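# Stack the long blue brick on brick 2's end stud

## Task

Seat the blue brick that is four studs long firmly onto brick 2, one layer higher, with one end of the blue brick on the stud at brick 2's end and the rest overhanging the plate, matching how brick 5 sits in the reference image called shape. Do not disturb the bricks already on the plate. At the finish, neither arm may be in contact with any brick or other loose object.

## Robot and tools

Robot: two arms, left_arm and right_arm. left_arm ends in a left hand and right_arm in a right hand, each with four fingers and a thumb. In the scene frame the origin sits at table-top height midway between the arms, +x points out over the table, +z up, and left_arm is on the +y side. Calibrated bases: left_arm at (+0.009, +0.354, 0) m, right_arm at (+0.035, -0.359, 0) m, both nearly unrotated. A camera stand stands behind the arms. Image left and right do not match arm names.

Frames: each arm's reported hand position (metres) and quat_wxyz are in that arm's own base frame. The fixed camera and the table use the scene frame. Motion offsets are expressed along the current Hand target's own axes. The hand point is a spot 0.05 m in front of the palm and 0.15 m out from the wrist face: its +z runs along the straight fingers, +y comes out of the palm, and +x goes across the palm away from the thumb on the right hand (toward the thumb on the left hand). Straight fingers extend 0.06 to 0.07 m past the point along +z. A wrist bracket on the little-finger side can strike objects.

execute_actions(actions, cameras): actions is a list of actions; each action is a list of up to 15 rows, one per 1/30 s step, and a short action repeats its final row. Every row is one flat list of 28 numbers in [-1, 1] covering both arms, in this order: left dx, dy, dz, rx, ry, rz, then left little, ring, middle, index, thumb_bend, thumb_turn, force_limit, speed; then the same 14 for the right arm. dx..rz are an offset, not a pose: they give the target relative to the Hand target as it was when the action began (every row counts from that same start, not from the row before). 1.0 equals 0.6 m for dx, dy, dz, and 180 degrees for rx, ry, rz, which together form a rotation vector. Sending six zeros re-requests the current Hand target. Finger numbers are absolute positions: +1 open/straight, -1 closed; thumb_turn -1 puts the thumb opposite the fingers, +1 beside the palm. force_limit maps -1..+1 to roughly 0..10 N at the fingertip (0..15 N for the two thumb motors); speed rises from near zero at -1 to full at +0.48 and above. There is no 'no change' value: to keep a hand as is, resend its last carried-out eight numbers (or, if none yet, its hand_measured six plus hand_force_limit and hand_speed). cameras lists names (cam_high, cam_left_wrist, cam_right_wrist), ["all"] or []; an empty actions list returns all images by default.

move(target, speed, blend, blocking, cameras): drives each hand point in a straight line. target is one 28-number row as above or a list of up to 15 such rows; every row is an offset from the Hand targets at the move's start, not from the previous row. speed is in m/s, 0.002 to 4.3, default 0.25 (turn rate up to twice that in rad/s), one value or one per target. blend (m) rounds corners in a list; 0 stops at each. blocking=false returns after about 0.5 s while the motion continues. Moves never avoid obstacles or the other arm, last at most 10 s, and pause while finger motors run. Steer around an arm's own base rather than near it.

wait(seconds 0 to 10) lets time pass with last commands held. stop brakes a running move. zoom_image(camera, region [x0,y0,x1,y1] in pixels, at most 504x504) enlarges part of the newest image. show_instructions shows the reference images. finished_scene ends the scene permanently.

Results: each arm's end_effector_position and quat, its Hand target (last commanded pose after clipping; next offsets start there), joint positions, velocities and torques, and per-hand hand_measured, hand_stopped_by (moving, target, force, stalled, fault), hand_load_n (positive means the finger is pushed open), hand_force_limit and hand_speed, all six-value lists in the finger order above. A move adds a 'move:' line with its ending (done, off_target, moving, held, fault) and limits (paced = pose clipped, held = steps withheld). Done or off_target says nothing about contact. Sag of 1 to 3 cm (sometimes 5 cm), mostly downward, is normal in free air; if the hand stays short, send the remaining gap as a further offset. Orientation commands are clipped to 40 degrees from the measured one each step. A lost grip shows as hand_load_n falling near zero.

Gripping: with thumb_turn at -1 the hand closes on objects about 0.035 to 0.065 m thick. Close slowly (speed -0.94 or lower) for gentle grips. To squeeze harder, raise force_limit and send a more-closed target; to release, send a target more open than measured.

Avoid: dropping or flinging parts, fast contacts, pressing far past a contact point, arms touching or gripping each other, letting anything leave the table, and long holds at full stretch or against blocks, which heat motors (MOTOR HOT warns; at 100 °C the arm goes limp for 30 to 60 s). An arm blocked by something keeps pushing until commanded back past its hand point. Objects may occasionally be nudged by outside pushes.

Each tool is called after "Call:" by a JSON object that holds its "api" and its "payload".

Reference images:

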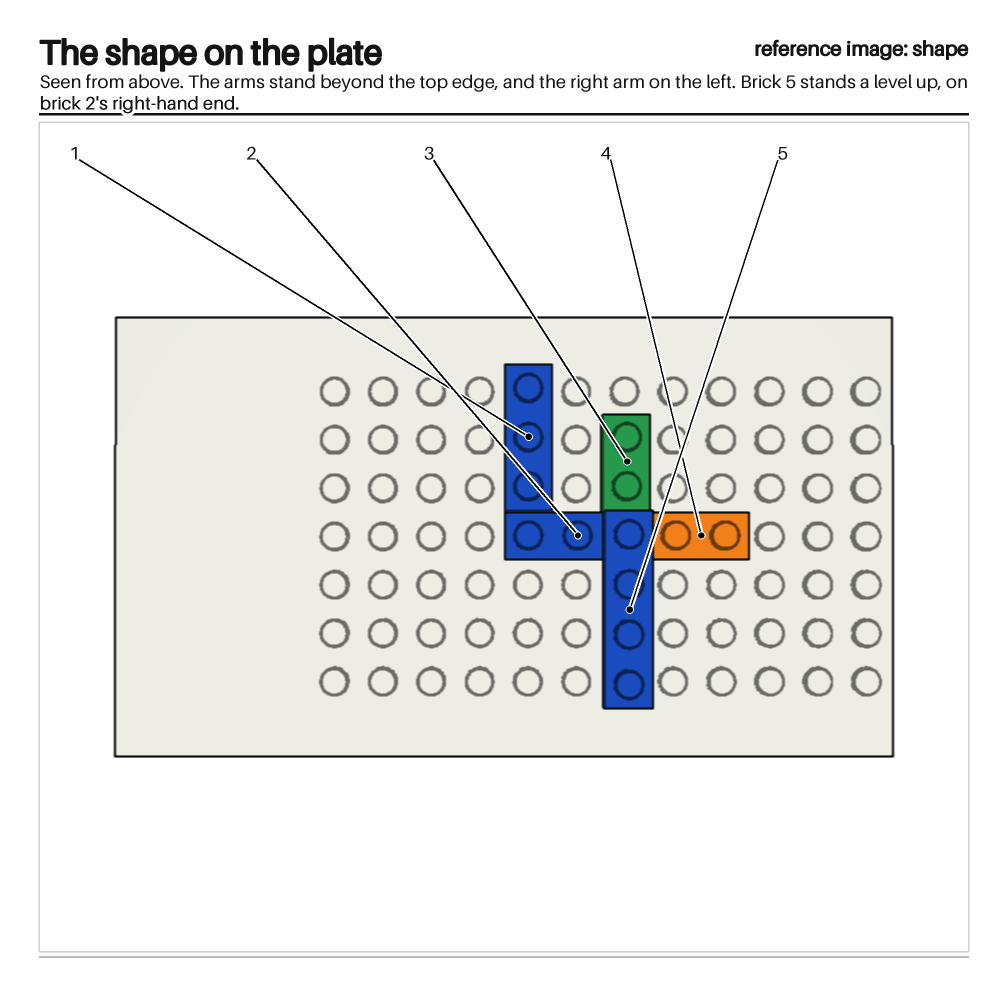

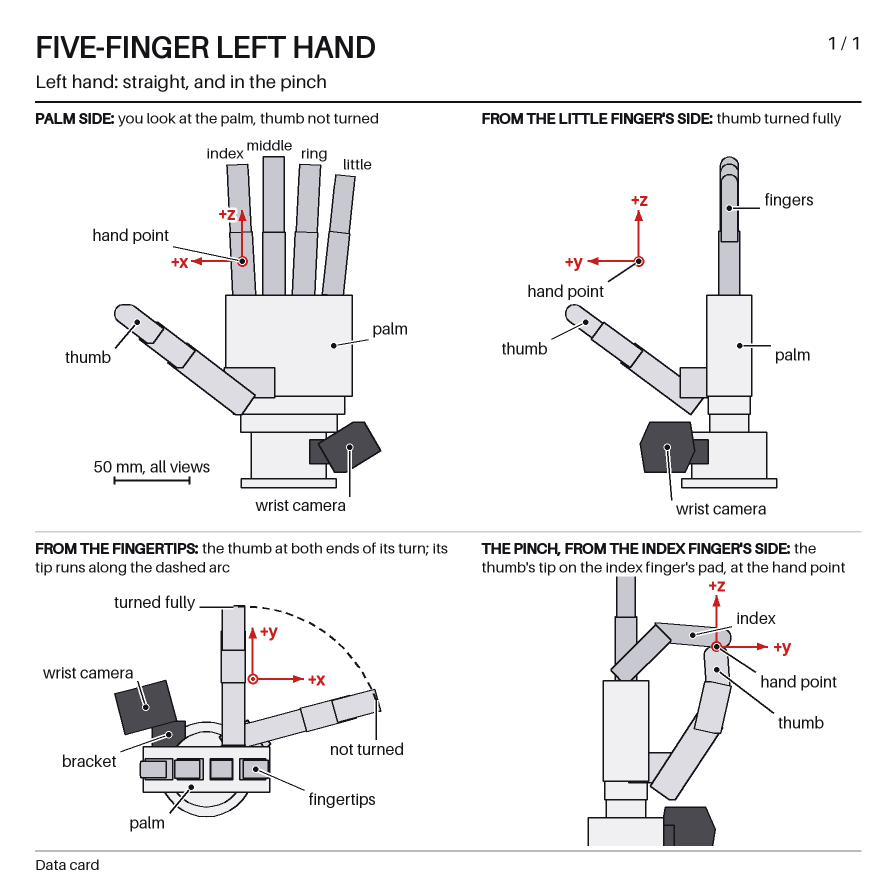

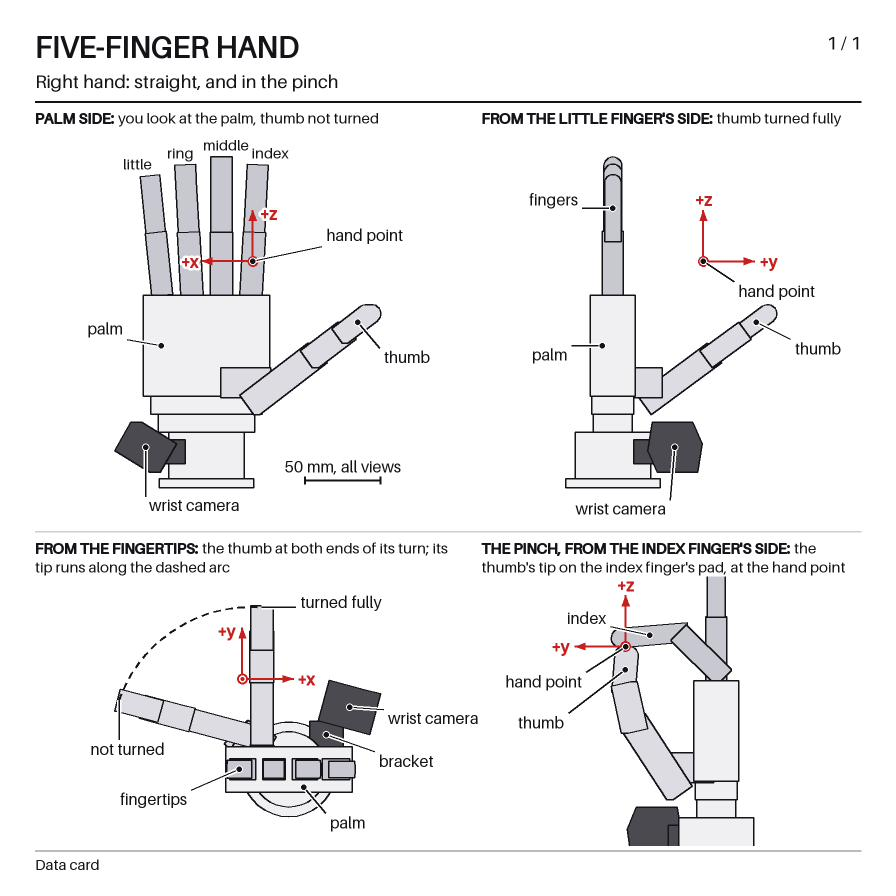

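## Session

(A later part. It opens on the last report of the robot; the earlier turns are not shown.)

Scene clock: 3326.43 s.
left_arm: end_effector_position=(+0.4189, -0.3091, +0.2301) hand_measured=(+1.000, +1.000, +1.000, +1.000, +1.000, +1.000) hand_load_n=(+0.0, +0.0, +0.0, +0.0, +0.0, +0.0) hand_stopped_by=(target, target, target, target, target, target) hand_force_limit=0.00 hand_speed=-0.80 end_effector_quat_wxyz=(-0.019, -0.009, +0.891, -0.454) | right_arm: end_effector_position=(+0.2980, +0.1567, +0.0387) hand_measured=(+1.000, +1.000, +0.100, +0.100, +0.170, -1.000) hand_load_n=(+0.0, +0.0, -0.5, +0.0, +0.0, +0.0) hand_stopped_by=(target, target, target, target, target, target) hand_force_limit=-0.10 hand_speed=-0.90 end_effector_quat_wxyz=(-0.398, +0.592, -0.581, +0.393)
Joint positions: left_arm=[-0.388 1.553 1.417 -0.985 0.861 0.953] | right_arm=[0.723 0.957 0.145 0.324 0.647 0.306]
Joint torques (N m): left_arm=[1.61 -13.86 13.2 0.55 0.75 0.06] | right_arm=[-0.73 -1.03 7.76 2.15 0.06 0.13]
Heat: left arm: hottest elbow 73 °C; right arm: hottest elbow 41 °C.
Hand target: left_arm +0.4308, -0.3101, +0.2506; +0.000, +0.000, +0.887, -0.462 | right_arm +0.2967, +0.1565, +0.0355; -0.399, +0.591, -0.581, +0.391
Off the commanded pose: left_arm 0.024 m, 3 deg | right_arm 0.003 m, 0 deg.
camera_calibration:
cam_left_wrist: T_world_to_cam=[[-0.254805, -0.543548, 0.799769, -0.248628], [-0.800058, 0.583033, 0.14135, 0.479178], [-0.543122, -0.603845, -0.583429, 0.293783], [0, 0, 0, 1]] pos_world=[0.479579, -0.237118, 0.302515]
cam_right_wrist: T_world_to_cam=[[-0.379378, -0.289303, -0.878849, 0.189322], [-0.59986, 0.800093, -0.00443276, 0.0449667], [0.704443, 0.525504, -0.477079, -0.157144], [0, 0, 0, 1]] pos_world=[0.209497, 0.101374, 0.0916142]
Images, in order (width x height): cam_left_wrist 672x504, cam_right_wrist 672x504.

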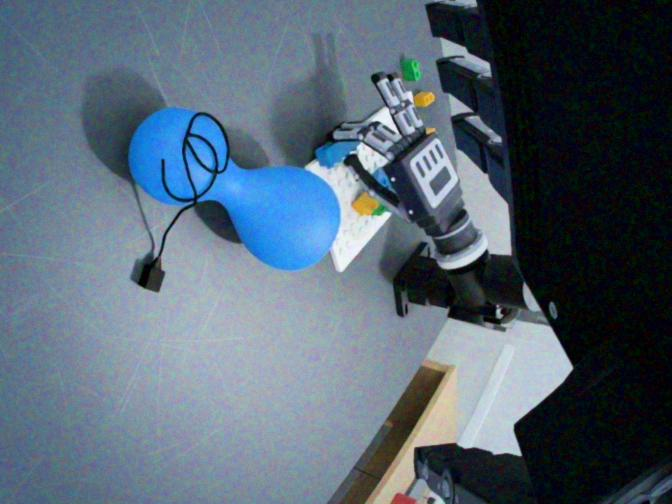

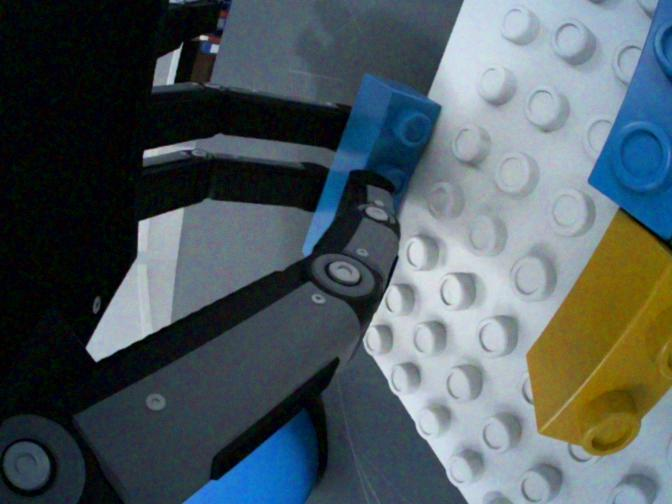

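Call:
{"api": "execute_actions", "payload": {"actions": [[[0,0,0,0,0,0,1,1,1,1,1,1,0,-0.8, 0,0,0,0,0,0,1,1,0.25,0.25,0.17,-1,-0.1,-0.9]],[[0,0,0,0,0,0,1,1,1,1,1,1,0,-0.8, 0,0,0,0,0,0,1,1,0.25,0.25,0.17,-1,-0.1,-0.9]]], "cameras": ["cam_left_wrist","cam_right_wrist"]}}

Call:
{"api": "zoom_image", "payload": {"camera": "cam_left_wrist", "region": [280, 80, 460, 280]}}

Scene clock: 3336.40 s.
left_arm: end_effector_position=(+0.4189, -0.3091, +0.2301) hand_measured=(+1.000, +1.000, +1.000, +1.000, +1.000, +1.000) hand_load_n=(+0.0, +0.0, +0.0, +0.0, +0.0, -0.5) hand_stopped_by=(target, target, target, target, target, target) hand_force_limit=0.00 hand_speed=-0.80 end_effector_quat_wxyz=(-0.019, -0.009, +0.891, -0.454) | right_arm: end_effector_position=(+0.2980, +0.1567, +0.0387) hand_measured=(+1.000, +1.000, +0.250, +0.250, +0.170, -1.000) hand_load_n=(+0.0, +0.0, +0.0, +0.0, +0.0, +0.0) hand_stopped_by=(target, target, target, target, target, target) hand_force_limit=-0.10 hand_speed=-0.90 end_effector_quat_wxyz=(-0.398, +0.592, -0.581, +0.393)
Joint positions: left_arm=[-0.388 1.553 1.417 -0.985 0.861 0.953] | right_arm=[0.723 0.957 0.145 0.324 0.647 0.306]
Joint torques (N m): left_arm=[1.73 -14.04 13.22 0.61 0.75 0.07] | right_arm=[-0.62 -0.97 7.77 2.17 0.06 0.12]
Heat: left arm: hottest elbow 73 °C; right arm: hottest elbow 41 °C.
Hand target: left_arm +0.4308, -0.3101, +0.2506; +0.000, +0.000, +0.887, -0.462 | right_arm +0.2967, +0.1565, +0.0355; -0.399, +0.591, -0.581, +0.391
Off the commanded pose: left_arm 0.024 m, 3 deg | right_arm 0.003 m, 0 deg.
camera_calibration:
cam_left_wrist: T_world_to_cam=[[-0.254805, -0.543548, 0.799769, -0.248628], [-0.800058, 0.583033, 0.14135, 0.479178], [-0.543122, -0.603845, -0.583429, 0.293783], [0, 0, 0, 1]] pos_world=[0.479579, -0.237118, 0.302515]
cam_right_wrist: T_world_to_cam=[[-0.379378, -0.289303, -0.878849, 0.189322], [-0.59986, 0.800093, -0.00443276, 0.0449667], [0.704443, 0.525504, -0.477079, -0.157144], [0, 0, 0, 1]] pos_world=[0.209497, 0.101374, 0.0916142]
Images, in order (width x height): cam_left_wrist 672x504, cam_right_wrist 672x504.

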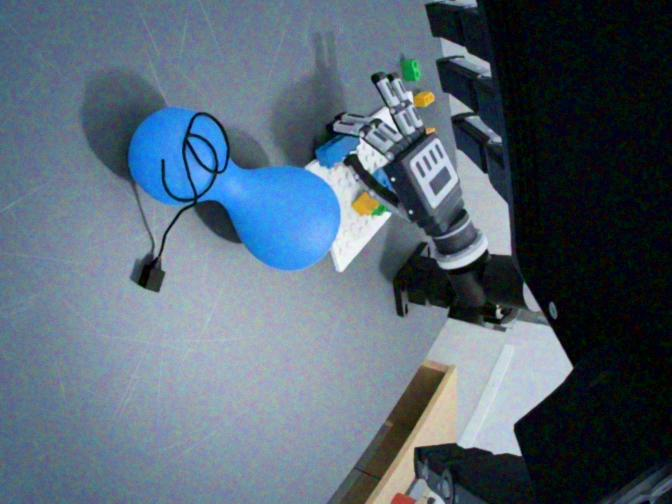

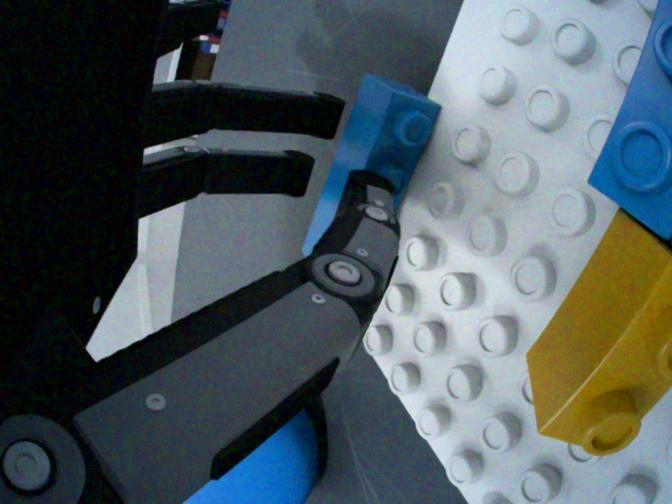

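Scaled by 2.520 from the camera's 672x504 image, which has a finer 960x720 frame.

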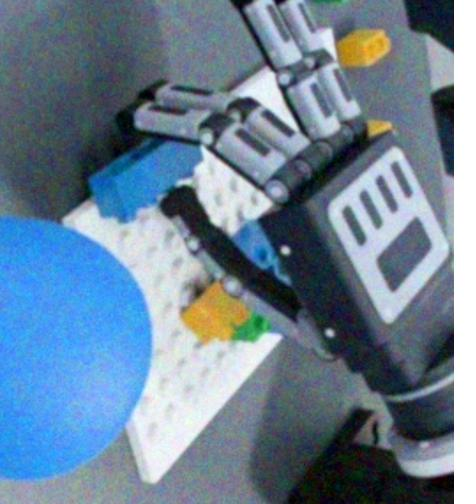

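Call:
{"api": "execute_actions", "payload": {"actions": [[[0,0,0,0,0,0,1,1,1,1,1,1,0,-0.8, 0,0,0,0,0,0,1,1,0.3,0.3,0.05,-1,0.1,-0.9]],[[0,0,0,0,0,0,1,1,1,1,1,1,0,-0.8, 0,0,0,0,0,0,1,1,0.3,0.3,0.05,-1,0.1,-0.9]]], "cameras": ["cam_left_wrist","cam_right_wrist"]}}

Scene clock: 3348.13 s.
left_arm: end_effector_position=(+0.4189, -0.3091, +0.2301) hand_measured=(+1.000, +1.000, +1.000, +1.000, +1.000, +1.000) hand_load_n=(+0.0, +0.0, +0.0, +0.0, +0.0, -0.5) hand_stopped_by=(target, target, target, target, target, target) hand_force_limit=0.00 hand_speed=-0.80 end_effector_quat_wxyz=(-0.019, -0.009, +0.891, -0.454) | right_arm: end_effector_position=(+0.2980, +0.1567, +0.0387) hand_measured=(+1.000, +1.000, +0.300, +0.300, +0.050, -1.000) hand_load_n=(+0.0, +0.0, +0.0, +0.0, +0.0, +0.0) hand_stopped_by=(target, target, target, target, target, target) hand_force_limit=0.10 hand_speed=-0.90 end_effector_quat_wxyz=(-0.398, +0.592, -0.581, +0.393)
Joint positions: left_arm=[-0.388 1.553 1.417 -0.985 0.861 0.953] | right_arm=[0.723 0.957 0.145 0.324 0.647 0.306]
Joint torques (N m): left_arm=[1.79 -13.98 13.23 0.59 0.75 0.07] | right_arm=[-0.67 -0.85 7.76 2.18 0.07 0.14]
Heat: left arm: hottest elbow 73 °C; right arm: hottest elbow 41 °C.
Hand target: left_arm +0.4308, -0.3101, +0.2506; +0.000, +0.000, +0.887, -0.462 | right_arm +0.2967, +0.1565, +0.0355; -0.399, +0.591, -0.581, +0.391
Off the commanded pose: left_arm 0.024 m, 3 deg | right_arm 0.003 m, 0 deg.
camera_calibration:
cam_left_wrist: T_world_to_cam=[[-0.254805, -0.543548, 0.799769, -0.248628], [-0.800058, 0.583033, 0.14135, 0.479178], [-0.543122, -0.603845, -0.583429, 0.293783], [0, 0, 0, 1]] pos_world=[0.479579, -0.237118, 0.302515]
cam_right_wrist: T_world_to_cam=[[-0.379378, -0.289303, -0.878849, 0.189322], [-0.59986, 0.800093, -0.00443276, 0.0449667], [0.704443, 0.525504, -0.477079, -0.157144], [0, 0, 0, 1]] pos_world=[0.209497, 0.101374, 0.0916142]
Images, in order (width x height): cam_left_wrist 672x504, cam_right_wrist 672x504.

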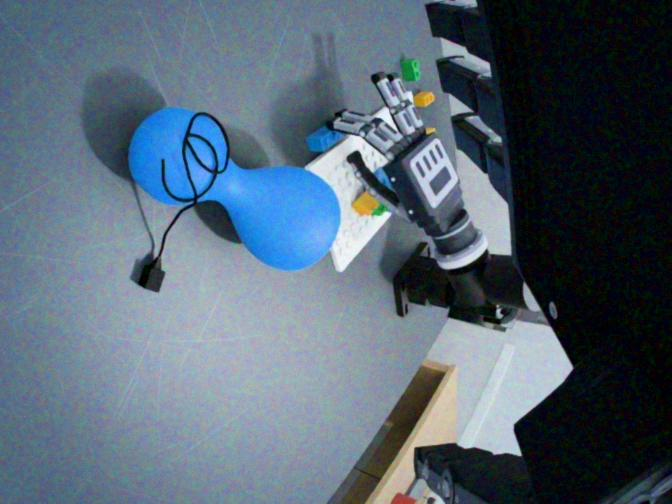

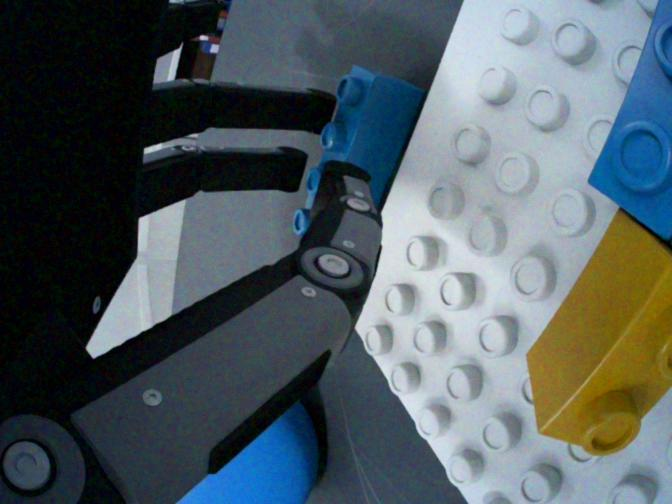

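Call:
{"api": "execute_actions", "payload": {"actions": [[[0,0,0,0,0,0,1,1,1,1,1,1,0,-0.8, 0,0,0,0,0,0,1,1,0.35,0.35,0.2,-1,0.1,-0.8]]]}}

Call:
{"api": "move", "payload": {"target": [0,0,0,0,0,0,1,1,1,1,1,1,0,-0.8, 0.0,-0.075,-0.03,0,0,0,1,1,0.35,0.35,0.2,-1,0.1,-0.8], "speed": 0.12, "cameras": ["cam_left_wrist","cam_right_wrist"]}}

Scene clock: 3355.07 s.
left_arm: end_effector_position=(+0.4189, -0.3091, +0.2301) hand_measured=(+1.000, +1.000, +1.000, +1.000, +1.000, +1.000) hand_load_n=(+0.0, +0.0, +0.0, +0.0, +0.0, +0.0) hand_stopped_by=(target, target, target, target, target, target) hand_force_limit=0.00 hand_speed=-0.80 end_effector_quat_wxyz=(-0.019, -0.009, +0.891, -0.454) | right_arm: end_effector_position=(+0.2980, +0.1567, +0.0387) hand_measured=(+1.000, +1.000, +0.350, +0.350, +0.200, -1.000) hand_load_n=(+0.0, +0.0, +0.0, -0.5, +0.0, +0.0) hand_stopped_by=(target, target, target, target, target, target) hand_force_limit=0.10 hand_speed=-0.80 end_effector_quat_wxyz=(-0.398, +0.592, -0.581, +0.393)
Joint positions: left_arm=[-0.388 1.553 1.417 -0.985 0.861 0.953] | right_arm=[0.723 0.957 0.145 0.324 0.647 0.306]
Joint torques (N m): left_arm=[1.67 -13.86 13.27 0.57 0.74 0.07] | right_arm=[-0.85 -1.08 7.83 2.13 0.07 0.16]
Heat: left arm: hottest elbow 73 °C; right arm: hottest elbow 40 °C.
Hand target: left_arm +0.4308, -0.3101, +0.2506; +0.000, +0.000, +0.887, -0.462 | right_arm +0.2967, +0.1565, +0.0355; -0.399, +0.591, -0.581, +0.391
Off the commanded pose: left_arm 0.024 m, 3 deg | right_arm 0.003 m, 0 deg.

Scene clock: 3356.37 s.
left_arm: end_effector_position=(+0.4189, -0.3091, +0.2301) hand_measured=(+1.000, +1.000, +1.000, +1.000, +1.000, +1.000) hand_load_n=(+0.0, +0.0, +0.0, +0.0, +0.0, -0.5) hand_stopped_by=(target, target, target, target, target, target) hand_force_limit=0.00 hand_speed=-0.80 end_effector_quat_wxyz=(-0.019, -0.009, +0.891, -0.454) | right_arm: end_effector_position=(+0.2845, +0.1450, +0.0593) hand_measured=(+1.000, +1.000, +0.350, +0.350, +0.200, -1.000) hand_load_n=(+0.0, +0.0, +0.0, +0.0, +0.0, +0.0) hand_stopped_by=(target, target, target, target, target, target) hand_force_limit=0.10 hand_speed=-0.80 end_effector_quat_wxyz=(-0.381, +0.603, -0.581, +0.392)
Joint positions: left_arm=[-0.388 1.553 1.417 -0.985 0.861 0.953] | right_arm=[0.723 0.746 0.175 0.041 0.646 0.306]
Joint torques (N m): left_arm=[1.79 -13.8 13.24 0.61 0.74 0.07] | right_arm=[-0.79 -1.03 14.28 0.84 0.1 0.13]
Heat: left arm: hottest elbow 73 °C; right arm: hottest elbow 41 °C.
Hand target: left_arm +0.4308, -0.3101, +0.2506; +0.000, +0.000, +0.887, -0.462 | right_arm +0.2969, +0.1565, +0.0840; -0.399, +0.591, -0.581, +0.391
Off the commanded pose: left_arm 0.024 m, 3 deg | right_arm 0.030 m, 3 deg.
move: off_target (left_arm, right_arm)
camera_calibration:
cam_left_wrist: T_world_to_cam=[[-0.254805, -0.543548, 0.799769, -0.248628], [-0.800058, 0.583033, 0.14135, 0.479178], [-0.543122, -0.603845, -0.583429, 0.293783], [0, 0, 0, 1]] pos_world=[0.479579, -0.237118, 0.302515]
cam_right_wrist: T_world_to_cam=[[-0.406728, -0.313375, -0.858119, 0.208969], [-0.600549, 0.799554, -0.00734218, 0.0468241], [0.688414, 0.512357, -0.513398, -0.123012], [0, 0, 0, 1]] pos_world=[0.197797, 0.0910733, 0.11651]
Images, in order (width x height): cam_left_wrist 672x504, cam_right_wrist 672x504.

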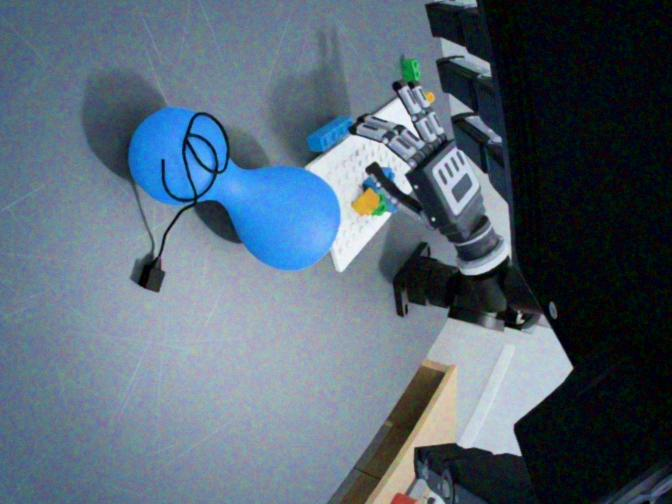

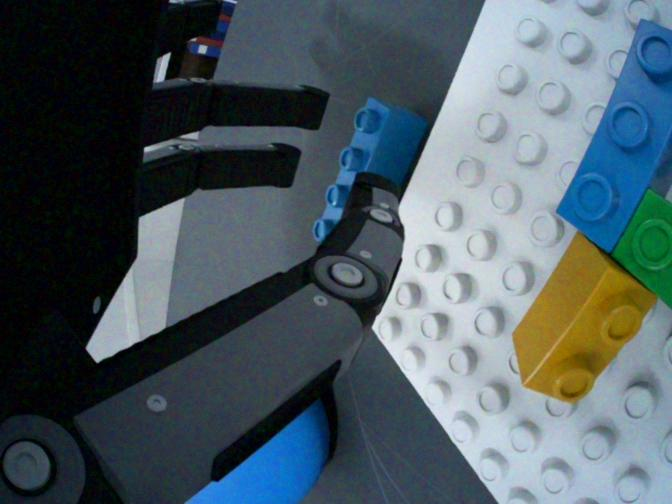

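Call:
{"api": "zoom_image", "payload": {"camera": "cam_right_wrist", "region": [290, 60, 470, 260]}}

Call:
{"api": "zoom_image", "payload": {"camera": "cam_left_wrist", "region": [280, 80, 440, 260]}}

Scaled by 2.520 from the camera's 672x504 image, which has a finer 960x720 frame.

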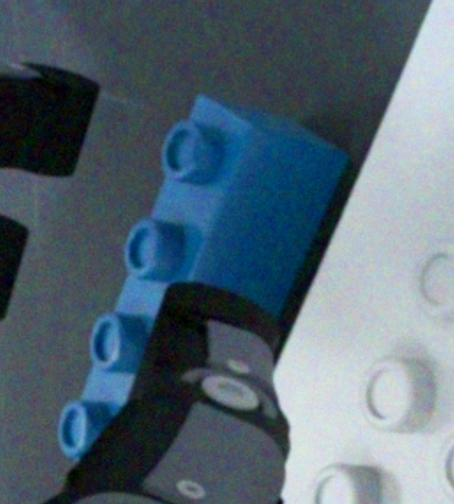

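Scaled by 2.800 from the camera's 672x504 image, which has a finer 960x720 frame.

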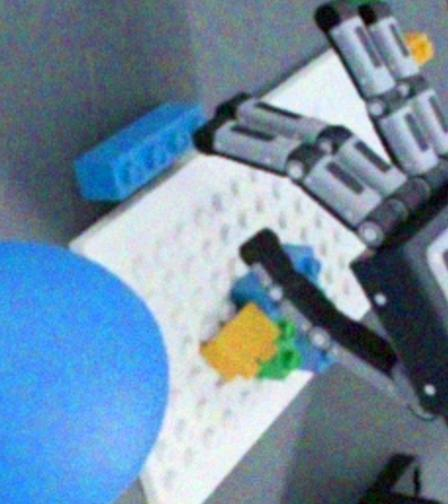

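Call:
{"api": "move", "payload": {"target": [[0,0,0,0,0,0,1,1,1,1,1,1,0,-0.8, 0,-0.0441,0.0201,0,0,0,1,1,0.33,0.33,0.17,-1,0.1,-0.8],[0,0,0,0,0,0,1,1,1,1,1,1,0,-0.8, 0,0.0703,0.0665,0,0,0,1,1,0.33,0.33,0.17,-1,0.1,-0.8]], "speed": 0.12, "cameras": ["cam_left_wrist","cam_right_wrist"]}}

Scene clock: 3445.67 s.
left_arm: end_effector_position=(+0.4189, -0.3091, +0.2301) hand_measured=(+1.000, +1.000, +1.000, +1.000, +1.000, +1.000) hand_load_n=(+0.0, +0.0, +0.0, +0.0, +0.0, -0.5) hand_stopped_by=(target, target, target, target, target, target) hand_force_limit=0.00 hand_speed=-0.80 end_effector_quat_wxyz=(-0.019, -0.009, +0.891, -0.454) | right_arm: end_effector_position=(+0.3179, +0.1612, +0.0336) hand_measured=(+1.000, +1.000, +0.330, +0.330, +0.170, -1.000) hand_load_n=(-0.5, +0.0, +0.0, +0.0, +0.0, +0.0) hand_stopped_by=(target, target, target, target, target, target) hand_force_limit=0.10 hand_speed=-0.80 end_effector_quat_wxyz=(-0.403, +0.591, -0.581, +0.389)
Joint positions: left_arm=[-0.388 1.553 1.417 -0.985 0.861 0.953] | right_arm=[0.665 1.081 0.171 0.446 0.586 0.279]
Joint torques (N m): left_arm=[1.67 -13.92 13.2 0.64 0.75 0.05] | right_arm=[-1.61 -1.73 7.12 2.22 0.06 0.04]
Heat: left arm: hottest elbow 73 °C; right arm: hottest elbow 50 °C.
Hand target: left_arm +0.4308, -0.3101, +0.2506; +0.000, +0.000, +0.887, -0.462 | right_arm +0.3180, +0.1569, +0.0299; -0.399, +0.592, -0.581, +0.391
Off the commanded pose: left_arm 0.024 m, 3 deg | right_arm 0.006 m, 0 deg.
move: off_target (left_arm)
camera_calibration:
cam_left_wrist: T_world_to_cam=[[-0.254805, -0.543548, 0.799769, -0.248628], [-0.800058, 0.583033, 0.14135, 0.479178], [-0.543122, -0.603845, -0.583429, 0.293783], [0, 0, 0, 1]] pos_world=[0.479579, -0.237118, 0.302515]
cam_right_wrist: T_world_to_cam=[[-0.377085, -0.282582, -0.882017, 0.19198], [-0.605115, 0.79613, 0.00363685, 0.0553472], [0.701173, 0.535093, -0.471203, -0.176564], [0, 0, 0, 1]] pos_world=[0.229686, 0.104665, 0.085931]
Images, in order (width x height): cam_left_wrist 672x504, cam_right_wrist 672x504.

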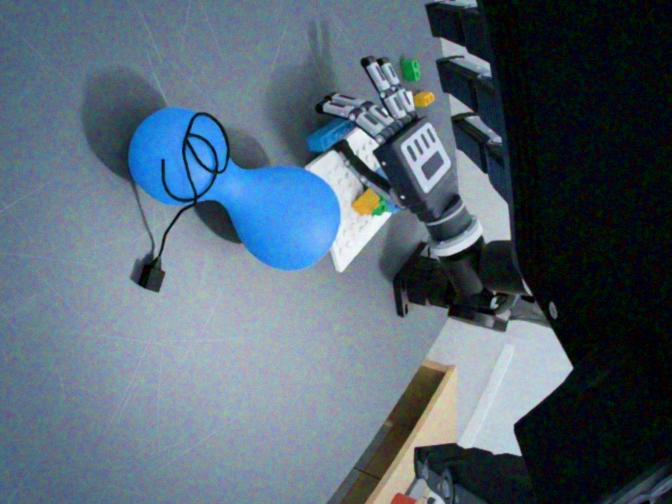

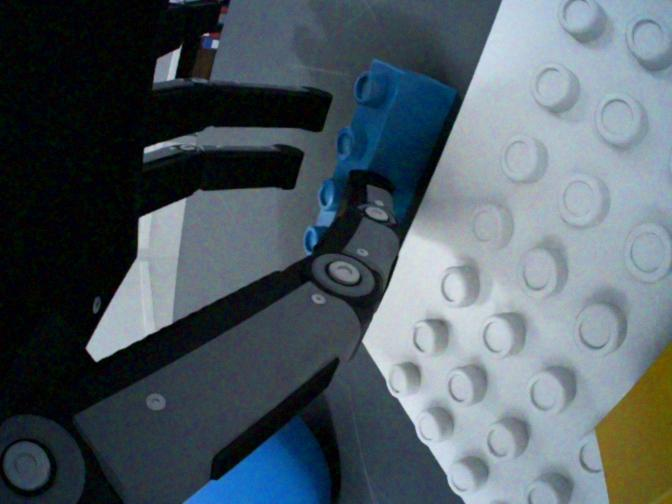

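Call:
{"api": "execute_actions", "payload": {"actions": [[[0,0,0,0,0,0,1,1,1,1,1,1,0,-0.8, 0,0,0,0,0,0,1,1,-0.3,-0.3,0.17,-1,-0.2,-0.8]],[[0,0,0,0,0,0,1,1,1,1,1,1,0,-0.8, 0,0,0,0,0,0,1,1,-0.3,-0.3,0.17,-1,-0.2,-0.8]]], "cameras": ["cam_right_wrist"]}}

Scene clock: 3454.20 s.
left_arm: end_effector_position=(+0.4189, -0.3091, +0.2301) hand_measured=(+1.000, +1.000, +1.000, +1.000, +1.000, +1.000) hand_load_n=(+0.0, +0.0, +0.0, +0.0, +0.0, +0.0) hand_stopped_by=(target, target, target, target, target, target) hand_force_limit=0.00 hand_speed=-0.80 end_effector_quat_wxyz=(-0.019, -0.009, +0.891, -0.454) | right_arm: end_effector_position=(+0.3183, +0.1613, +0.0341) hand_measured=(+1.000, +1.000, -0.036, -0.054, +0.172, -1.000) hand_load_n=(+0.0, +0.0, +9.0, +7.5, +6.0, -2.0) hand_stopped_by=(target, target, force, force, target, target) hand_force_limit=-0.20 hand_speed=-0.80 end_effector_quat_wxyz=(-0.403, +0.591, -0.580, +0.389)
Joint positions: left_arm=[-0.388 1.553 1.417 -0.985 0.861 0.953] | right_arm=[0.665 1.082 0.171 0.449 0.586 0.278]
Joint torques (N m): left_arm=[1.85 -13.86 13.2 0.58 0.76 0.06] | right_arm=[-1.55 -1.9 7.17 2.13 0.05 0.06]
Heat: left arm: hottest elbow 73 °C; right arm: hottest elbow 47 °C.
Hand target: left_arm +0.4308, -0.3101, +0.2506; +0.000, +0.000, +0.887, -0.462 | right_arm +0.3181, +0.1569, +0.0299; -0.399, +0.592, -0.581, +0.391
Off the commanded pose: left_arm 0.024 m, 3 deg | right_arm 0.006 m, 1 deg.
camera_calibration:
cam_right_wrist: T_world_to_cam=[[-0.375182, -0.282093, -0.882985, 0.191979], [-0.605154, 0.796104, 0.0027937, 0.0555324], [0.702159, 0.53539, -0.469393, -0.177102], [0, 0, 0, 1]] pos_world=[0.229986, 0.104765, 0.0862291]
Images, in order (width x height): cam_right_wrist 672x504.

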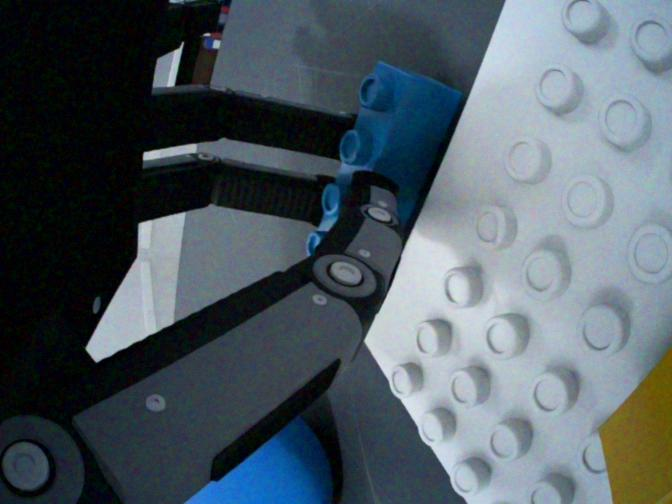

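Call:
{"api": "move", "payload": {"target": [[0,0,0,0,0,0,1,1,1,1,1,1,0,-0.8, 0.0006,-0.0743,0.0058,0,0,0,1,1,-0.3,-0.3,0.17,-1,-0.2,-0.8],[0,0,0,0,0,0,1,1,1,1,1,1,0,-0.8, 0.0015,-0.0313,0.0772,0,0,0,1,1,-0.3,-0.3,0.17,-1,-0.2,-0.8]], "speed": 0.1, "cameras": ["cam_left_wrist","cam_right_wrist"]}}

Scene clock: 3466.07 s.
left_arm: end_effector_position=(+0.4189, -0.3091, +0.2301) hand_measured=(+1.000, +1.000, +1.000, +1.000, +1.000, +1.000) hand_load_n=(+0.0, +0.0, +0.0, +0.0, +0.0, -0.5) hand_stopped_by=(target, target, target, target, target, target) hand_force_limit=0.00 hand_speed=-0.80 end_effector_quat_wxyz=(-0.019, -0.009, +0.891, -0.454) | right_arm: end_effector_position=(+0.3617, +0.1561, +0.0329) hand_measured=(+1.000, +1.000, -0.036, -0.054, +0.172, -1.000) hand_load_n=(+0.0, +0.0, +9.5, +8.5, +3.5, -2.5) hand_stopped_by=(target, target, force, force, target, target) hand_force_limit=-0.20 hand_speed=-0.80 end_effector_quat_wxyz=(-0.404, +0.588, -0.581, +0.392)
Joint positions: left_arm=[-0.388 1.553 1.417 -0.985 0.861 0.953] | right_arm=[0.539 1.234 0.241 0.568 0.478 0.214]
Joint torques (N m): left_arm=[1.49 -13.8 13.22 0.59 0.74 0.07] | right_arm=[-1.61 -2.32 8.84 1.51 -0.22 0.06]
Heat: left arm: hottest elbow 73 °C; right arm: hottest elbow 45 °C.
Hand target: left_arm +0.4308, -0.3101, +0.2506; +0.000, +0.000, +0.887, -0.462 | right_arm +0.3681, +0.1569, +0.0300; -0.399, +0.592, -0.581, +0.392
Off the commanded pose: left_arm 0.024 m, 3 deg | right_arm 0.007 m, 1 deg.
move: off_target (left_arm)
camera_calibration:
cam_left_wrist: T_world_to_cam=[[-0.254805, -0.543548, 0.799769, -0.248628], [-0.800058, 0.583033, 0.14135, 0.479178], [-0.543122, -0.603845, -0.583429, 0.293783], [0, 0, 0, 1]] pos_world=[0.479579, -0.237118, 0.302515]
cam_right_wrist: T_world_to_cam=[[-0.37156, -0.280011, -0.885176, 0.204081], [-0.601502, 0.798871, -0.000224509, 0.0842412], [0.707205, 0.532352, -0.465256, -0.206863], [0, 0, 0, 1]] pos_world=[0.272794, 0.0999709, 0.0844226]
Images, in order (width x height): cam_left_wrist 672x504, cam_right_wrist 672x504.

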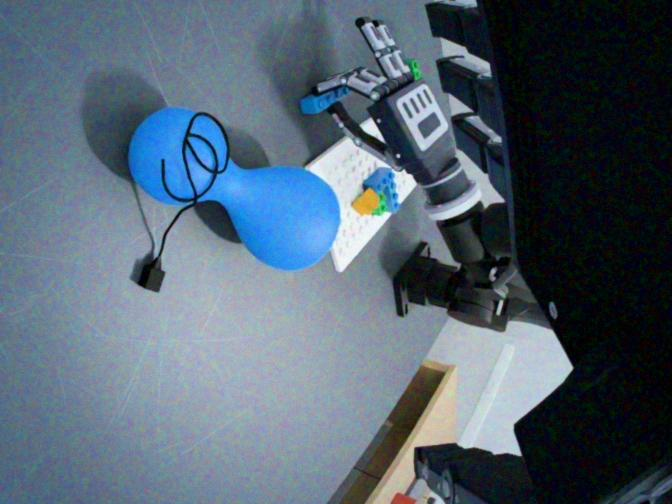

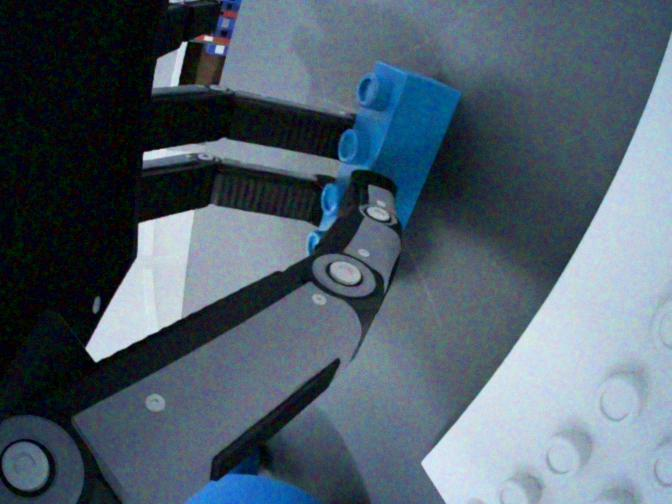

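Call:
{"api": "execute_actions", "payload": {"actions": [[[0,0,0,0,0,0,1,1,1,1,1,1,0,-0.8, 0,0,0,0,0,0,1,1,0.33,0.33,0.2,-1,-0.2,-0.85]],[[0,0,0,0,0,0,1,1,1,1,1,1,0,-0.8, 0,0,0,0,0,0,1,1,0.33,0.33,0.2,-1,-0.2,-0.85]]], "cameras": ["cam_right_wrist"]}}

Scene clock: 3473.63 s.
left_arm: end_effector_position=(+0.4189, -0.3091, +0.2301) hand_measured=(+1.000, +1.000, +1.000, +1.000, +1.000, +1.000) hand_load_n=(+0.0, +0.0, +0.0, +0.0, +0.0, +0.0) hand_stopped_by=(target, target, target, target, target, target) hand_force_limit=0.00 hand_speed=-0.80 end_effector_quat_wxyz=(-0.019, -0.009, +0.891, -0.454) | right_arm: end_effector_position=(+0.3601, +0.1560, +0.0269) hand_measured=(+1.000, +1.000, +0.330, +0.330, +0.200, -1.000) hand_load_n=(+0.0, +0.0, +0.0, +0.0, +0.0, +0.0) hand_stopped_by=(target, target, target, target, target, target) hand_force_limit=-0.20 hand_speed=-0.85 end_effector_quat_wxyz=(-0.399, +0.594, -0.581, +0.389)
Joint positions: left_arm=[-0.388 1.553 1.417 -0.985 0.861 0.953] | right_arm=[0.539 1.25 0.241 0.568 0.474 0.214]
Joint torques (N m): left_arm=[1.73 -13.8 13.23 0.64 0.74 0.06] | right_arm=[-1.55 -3.37 8.65 1.57 -0.02 0.07]
Heat: left arm: hottest elbow 73 °C; right arm: hottest elbow 45 °C.
Hand target: left_arm +0.4308, -0.3101, +0.2506; +0.000, +0.000, +0.887, -0.462 | right_arm +0.3681, +0.1569, +0.0299; -0.399, +0.592, -0.581, +0.391
Off the commanded pose: left_arm 0.024 m, 3 deg | right_arm 0.009 m, 0 deg.
camera_calibration:
cam_right_wrist: T_world_to_cam=[[-0.383541, -0.287223, -0.877724, 0.203412], [-0.60444, 0.796643, 0.00343282, 0.0846885], [0.698247, 0.531848, -0.479155, -0.204773], [0, 0, 0, 1]] pos_world=[0.272188, 0.0998662, 0.0801309]
Images, in order (width x height): cam_right_wrist 672x504.

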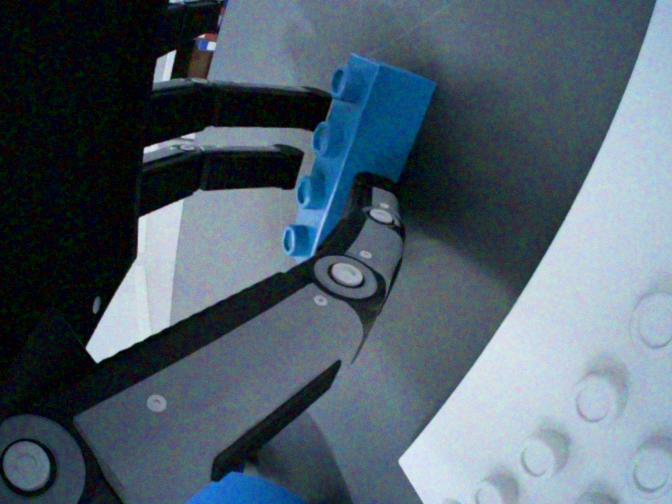

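Call:
{"api": "move", "payload": {"target": [[0,0,0,0,0,0,1,1,1,1,1,1,0,-0.8, 0.0323,-0.12,-0.1033,0,0,0,1,1,0.33,0.33,0.2,-1,-0.2,-0.85],[0,0,0,0,0,0,1,1,1,1,1,1,0,-0.8, 0.1083,-0.1168,-0.244,-0.2954,-0.2894,-0.4302,-0.9,-0.9,-0.9,1,1,1,0.2,0]], "speed": 0.2, "cameras": ["cam_left_wrist","cam_right_wrist"]}}

Scene clock: 3493.47 s.
left_arm: end_effector_position=(+0.4189, -0.3091, +0.2301) hand_measured=(+1.000, +1.000, +1.000, +1.000, +1.000, +1.000) hand_load_n=(+0.0, -0.5, +0.0, +0.0, +0.0, -0.5) hand_stopped_by=(target, target, target, target, target, target) hand_force_limit=0.00 hand_speed=-0.80 end_effector_quat_wxyz=(-0.019, -0.009, +0.891, -0.454) | right_arm: end_effector_position=(+0.2465, +0.0813, +0.1376) hand_measured=(-0.900, -0.900, -0.900, +1.000, +1.000, +1.000) hand_load_n=(+0.0, +0.0, +0.0, +0.0, +0.0, +0.0) hand_stopped_by=(target, target, target, target, target, target) hand_force_limit=0.20 hand_speed=0.00 end_effector_quat_wxyz=(+0.004, +1.000, -0.008, -0.010)
Joint positions: left_arm=[-0.388 1.553 1.417 -0.985 0.861 0.953] | right_arm=[0.469 1.205 0.93 -1.316 -0.002 -1.086]
Joint torques (N m): left_arm=[1.67 -13.86 13.19 0.64 0.75 0.07] | right_arm=[-0.03 -5.01 13.86 -0.7 0.11 0.08]
Heat: left arm: hottest elbow 73 °C; right arm: hottest elbow 46 °C.
Hand target: left_arm +0.4308, -0.3101, +0.2506; +0.000, +0.000, +0.887, -0.462 | right_arm +0.2598, +0.0898, +0.1497; +0.000, +1.000, +0.000, +0.001
Off the commanded pose: left_arm 0.024 m, 3 deg | right_arm 0.020 m, 2 deg.
move: off_target (left_arm, right_arm); target 2's new numbers were sent with right_arm's hand 0.020 m and 2 deg from that target
camera_calibration:
cam_left_wrist: T_world_to_cam=[[-0.254805, -0.543548, 0.799769, -0.248628], [-0.800058, 0.583033, 0.14135, 0.479178], [-0.543122, -0.603845, -0.583429, 0.293783], [0, 0, 0, 1]] pos_world=[0.479579, -0.237118, 0.302515]
cam_right_wrist: T_world_to_cam=[[0.265472, -0.963673, 0.0293185, 0.00579057], [-0.802583, -0.204041, 0.560561, 0.128641], [-0.534215, -0.172344, -0.827594, 0.376279], [0, 0, 0, 1]] pos_world=[0.302721, 0.0966774, 0.239126]
Images, in order (width x height): cam_left_wrist 672x504, cam_right_wrist 672x504.

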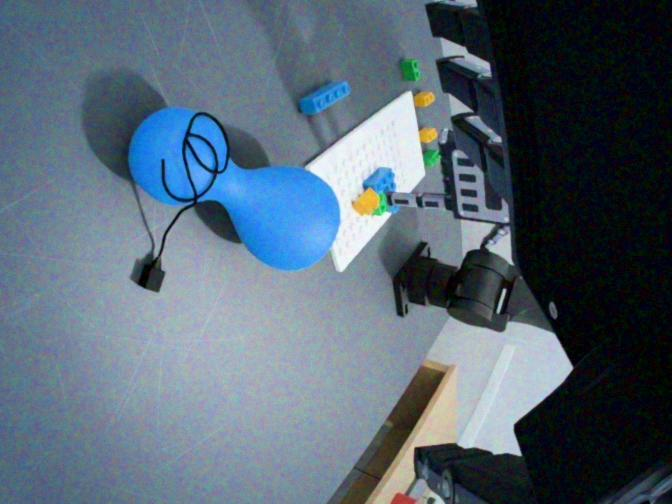

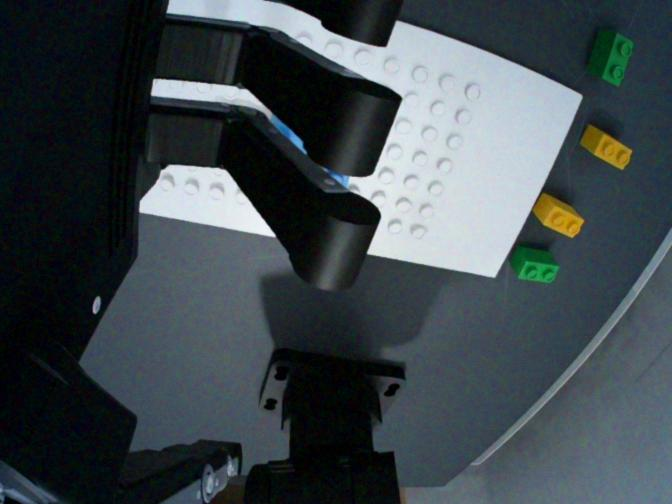

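Call:
{"api": "move", "payload": {"target": [[0,0,0,0,0,0,1,1,1,1,1,1,0,-0.8, -0.1333,0.0333,0,0,0,0,-0.9,-0.9,-0.9,1,1,1,0.2,0],[0,0,0,0,0,0,1,1,1,1,1,1,0,-0.8, -0.12,0.028,0.0333,0,0,0,-0.9,-0.9,-0.9,1,1,1,0.2,0]], "speed": 0.15, "cameras": ["cam_left_wrist","cam_right_wrist"]}}

Call:
{"api": "zoom_image", "payload": {"camera": "cam_left_wrist", "region": [310, 140, 470, 260]}}

Scene clock: 3529.23 s.
left_arm: end_effector_position=(+0.4189, -0.3091, +0.2301) hand_measured=(+1.000, +1.000, +1.000, +1.000, +1.000, +1.000) hand_load_n=(+0.0, +0.0, +0.0, +0.0, +0.0, -0.5) hand_stopped_by=(target, target, target, target, target, target) hand_force_limit=0.00 hand_speed=-0.80 end_effector_quat_wxyz=(-0.019, -0.009, +0.891, -0.454) | right_arm: end_effector_position=(+0.1876, +0.0720, +0.1342) hand_measured=(-0.900, -0.900, -0.900, +1.000, +1.000, +1.000) hand_load_n=(+0.0, +0.0, +0.0, +0.0, -0.5, +0.0) hand_stopped_by=(target, target, target, target, target, target) hand_force_limit=0.20 hand_speed=0.00 end_effector_quat_wxyz=(-0.003, +1.000, -0.001, +0.002)
Joint positions: left_arm=[-0.388 1.553 1.417 -0.985 0.861 0.953] | right_arm=[0.544 1.02 0.793 -1.337 -0.002 -1.026]
Joint torques (N m): left_arm=[1.61 -13.8 13.22 0.58 0.74 0.06] | right_arm=[-0.32 -3.14 9.21 0.29 0.12 0.16]
Heat: left arm: hottest elbow 73 °C; right arm: hottest elbow 51 °C.
Hand target: left_arm +0.4308, -0.3101, +0.2506; +0.000, +0.000, +0.887, -0.462 | right_arm +0.1878, +0.0730, +0.1296; +0.000, +1.000, +0.000, +0.001
Off the commanded pose: left_arm 0.024 m, 3 deg | right_arm 0.005 m, 0 deg.
move: off_target (left_arm)
camera_calibration:
cam_left_wrist: T_world_to_cam=[[-0.254805, -0.543548, 0.799769, -0.248628], [-0.800058, 0.583033, 0.14135, 0.479178], [-0.543122, -0.603845, -0.583429, 0.293783], [0, 0, 0, 1]] pos_world=[0.479579, -0.237118, 0.302515]
cam_right_wrist: T_world_to_cam=[[0.279158, -0.95996, 0.0233867, 0.0105762], [-0.812811, -0.223259, 0.538047, 0.0878451], [-0.511282, -0.169209, -0.842591, 0.337875], [0, 0, 0, 1]] pos_world=[0.241199, 0.0869365, 0.237179]
Images, in order (width x height): cam_left_wrist 672x504, cam_right_wrist 672x504.

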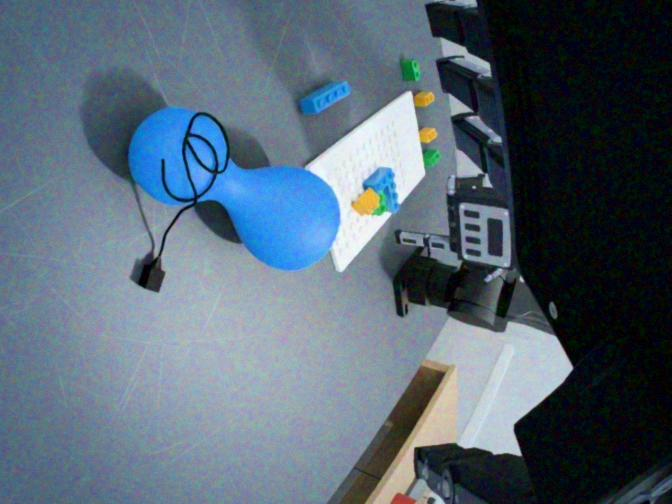

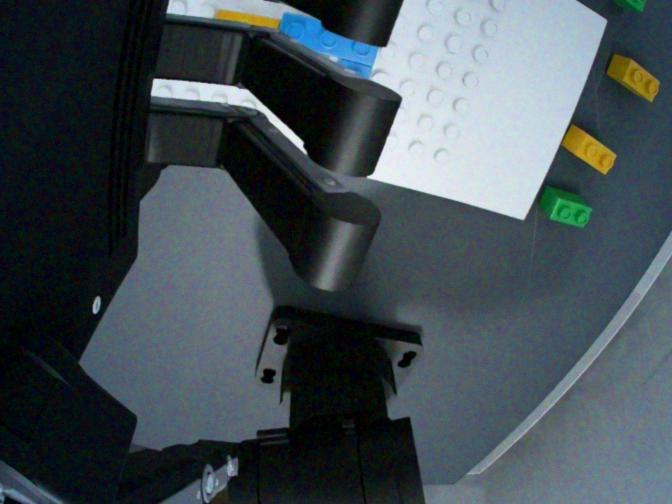

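Scaled by 3.150 from the camera's 672x504 image, which has a finer 960x720 frame.

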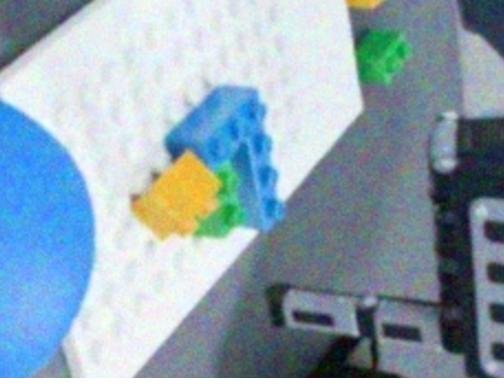

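Call:
{"api": "move", "payload": {"target": [0,0,0,0,0,0,1,1,1,1,1,1,0,-0.8, 0.0,-0.0,0.0665,0,0,0,-0.9,-0.9,-0.9,1,1,1,0.2,0], "speed": 0.1, "cameras": ["cam_left_wrist","cam_right_wrist"]}}

Call:
{"api": "zoom_image", "payload": {"camera": "cam_left_wrist", "region": [310, 140, 470, 260]}}

Scene clock: 3551.13 s.
left_arm: end_effector_position=(+0.4189, -0.3091, +0.2301) hand_measured=(+1.000, +1.000, +1.000, +1.000, +1.000, +1.000) hand_load_n=(+0.0, +0.0, +0.0, +0.0, +0.0, -0.5) hand_stopped_by=(target, target, target, target, target, target) hand_force_limit=0.00 hand_speed=-0.80 end_effector_quat_wxyz=(-0.019, -0.009, +0.891, -0.454) | right_arm: end_effector_position=(+0.1883, +0.0724, +0.0945) hand_measured=(-0.900, -0.900, -0.900, +1.000, +1.000, +1.000) hand_load_n=(+0.0, +0.0, +0.0, +0.0, +0.0, +0.0) hand_stopped_by=(target, target, target, target, target, target) hand_force_limit=0.20 hand_speed=0.00 end_effector_quat_wxyz=(-0.003, +1.000, -0.001, +0.003)
Joint positions: left_arm=[-0.388 1.553 1.417 -0.985 0.861 0.953] | right_arm=[0.544 1.057 0.708 -1.213 -0.002 -1.026]
Joint torques (N m): left_arm=[1.55 -13.92 13.23 0.62 0.75 0.06] | right_arm=[-0.38 -2.96 8.84 0.27 0.13 0.17]
Heat: left arm: hottest elbow 73 °C; right arm: hottest elbow 46 °C.
Hand target: left_arm +0.4308, -0.3101, +0.2506; +0.000, +0.000, +0.887, -0.462 | right_arm +0.1878, +0.0730, +0.0897; +0.000, +1.000, +0.000, +0.001
Off the commanded pose: left_arm 0.024 m, 3 deg | right_arm 0.005 m, 0 deg.
move: off_target (left_arm)
camera_calibration:
cam_left_wrist: T_world_to_cam=[[-0.254805, -0.543548, 0.799769, -0.248628], [-0.800058, 0.583033, 0.14135, 0.479178], [-0.543122, -0.603845, -0.583429, 0.293783], [0, 0, 0, 1]] pos_world=[0.479579, -0.237118, 0.302515]
cam_right_wrist: T_world_to_cam=[[0.27909, -0.95999, 0.0229785, 0.0117501], [-0.813523, -0.22366, 0.536803, 0.110078], [-0.510186, -0.16851, -0.843395, 0.304645], [0, 0, 0, 1]] pos_world=[0.241697, 0.0872357, 0.197576]
Images, in order (width x height): cam_left_wrist 672x504, cam_right_wrist 672x504.

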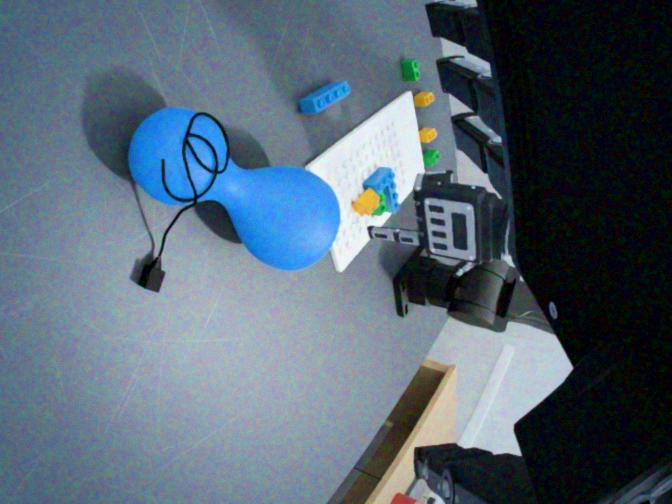

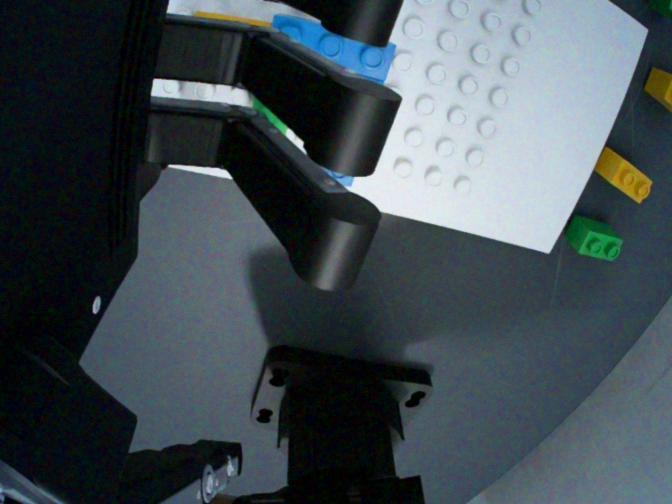

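Scaled by 3.150 from the camera's 672x504 image, which has a finer 960x720 frame.

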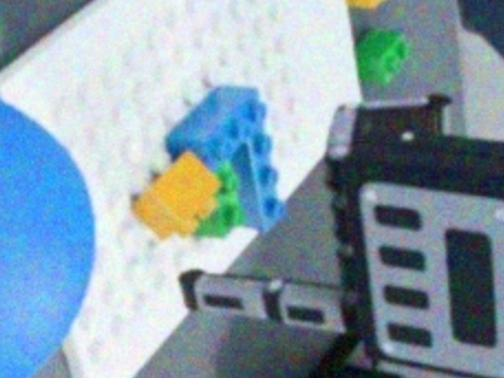

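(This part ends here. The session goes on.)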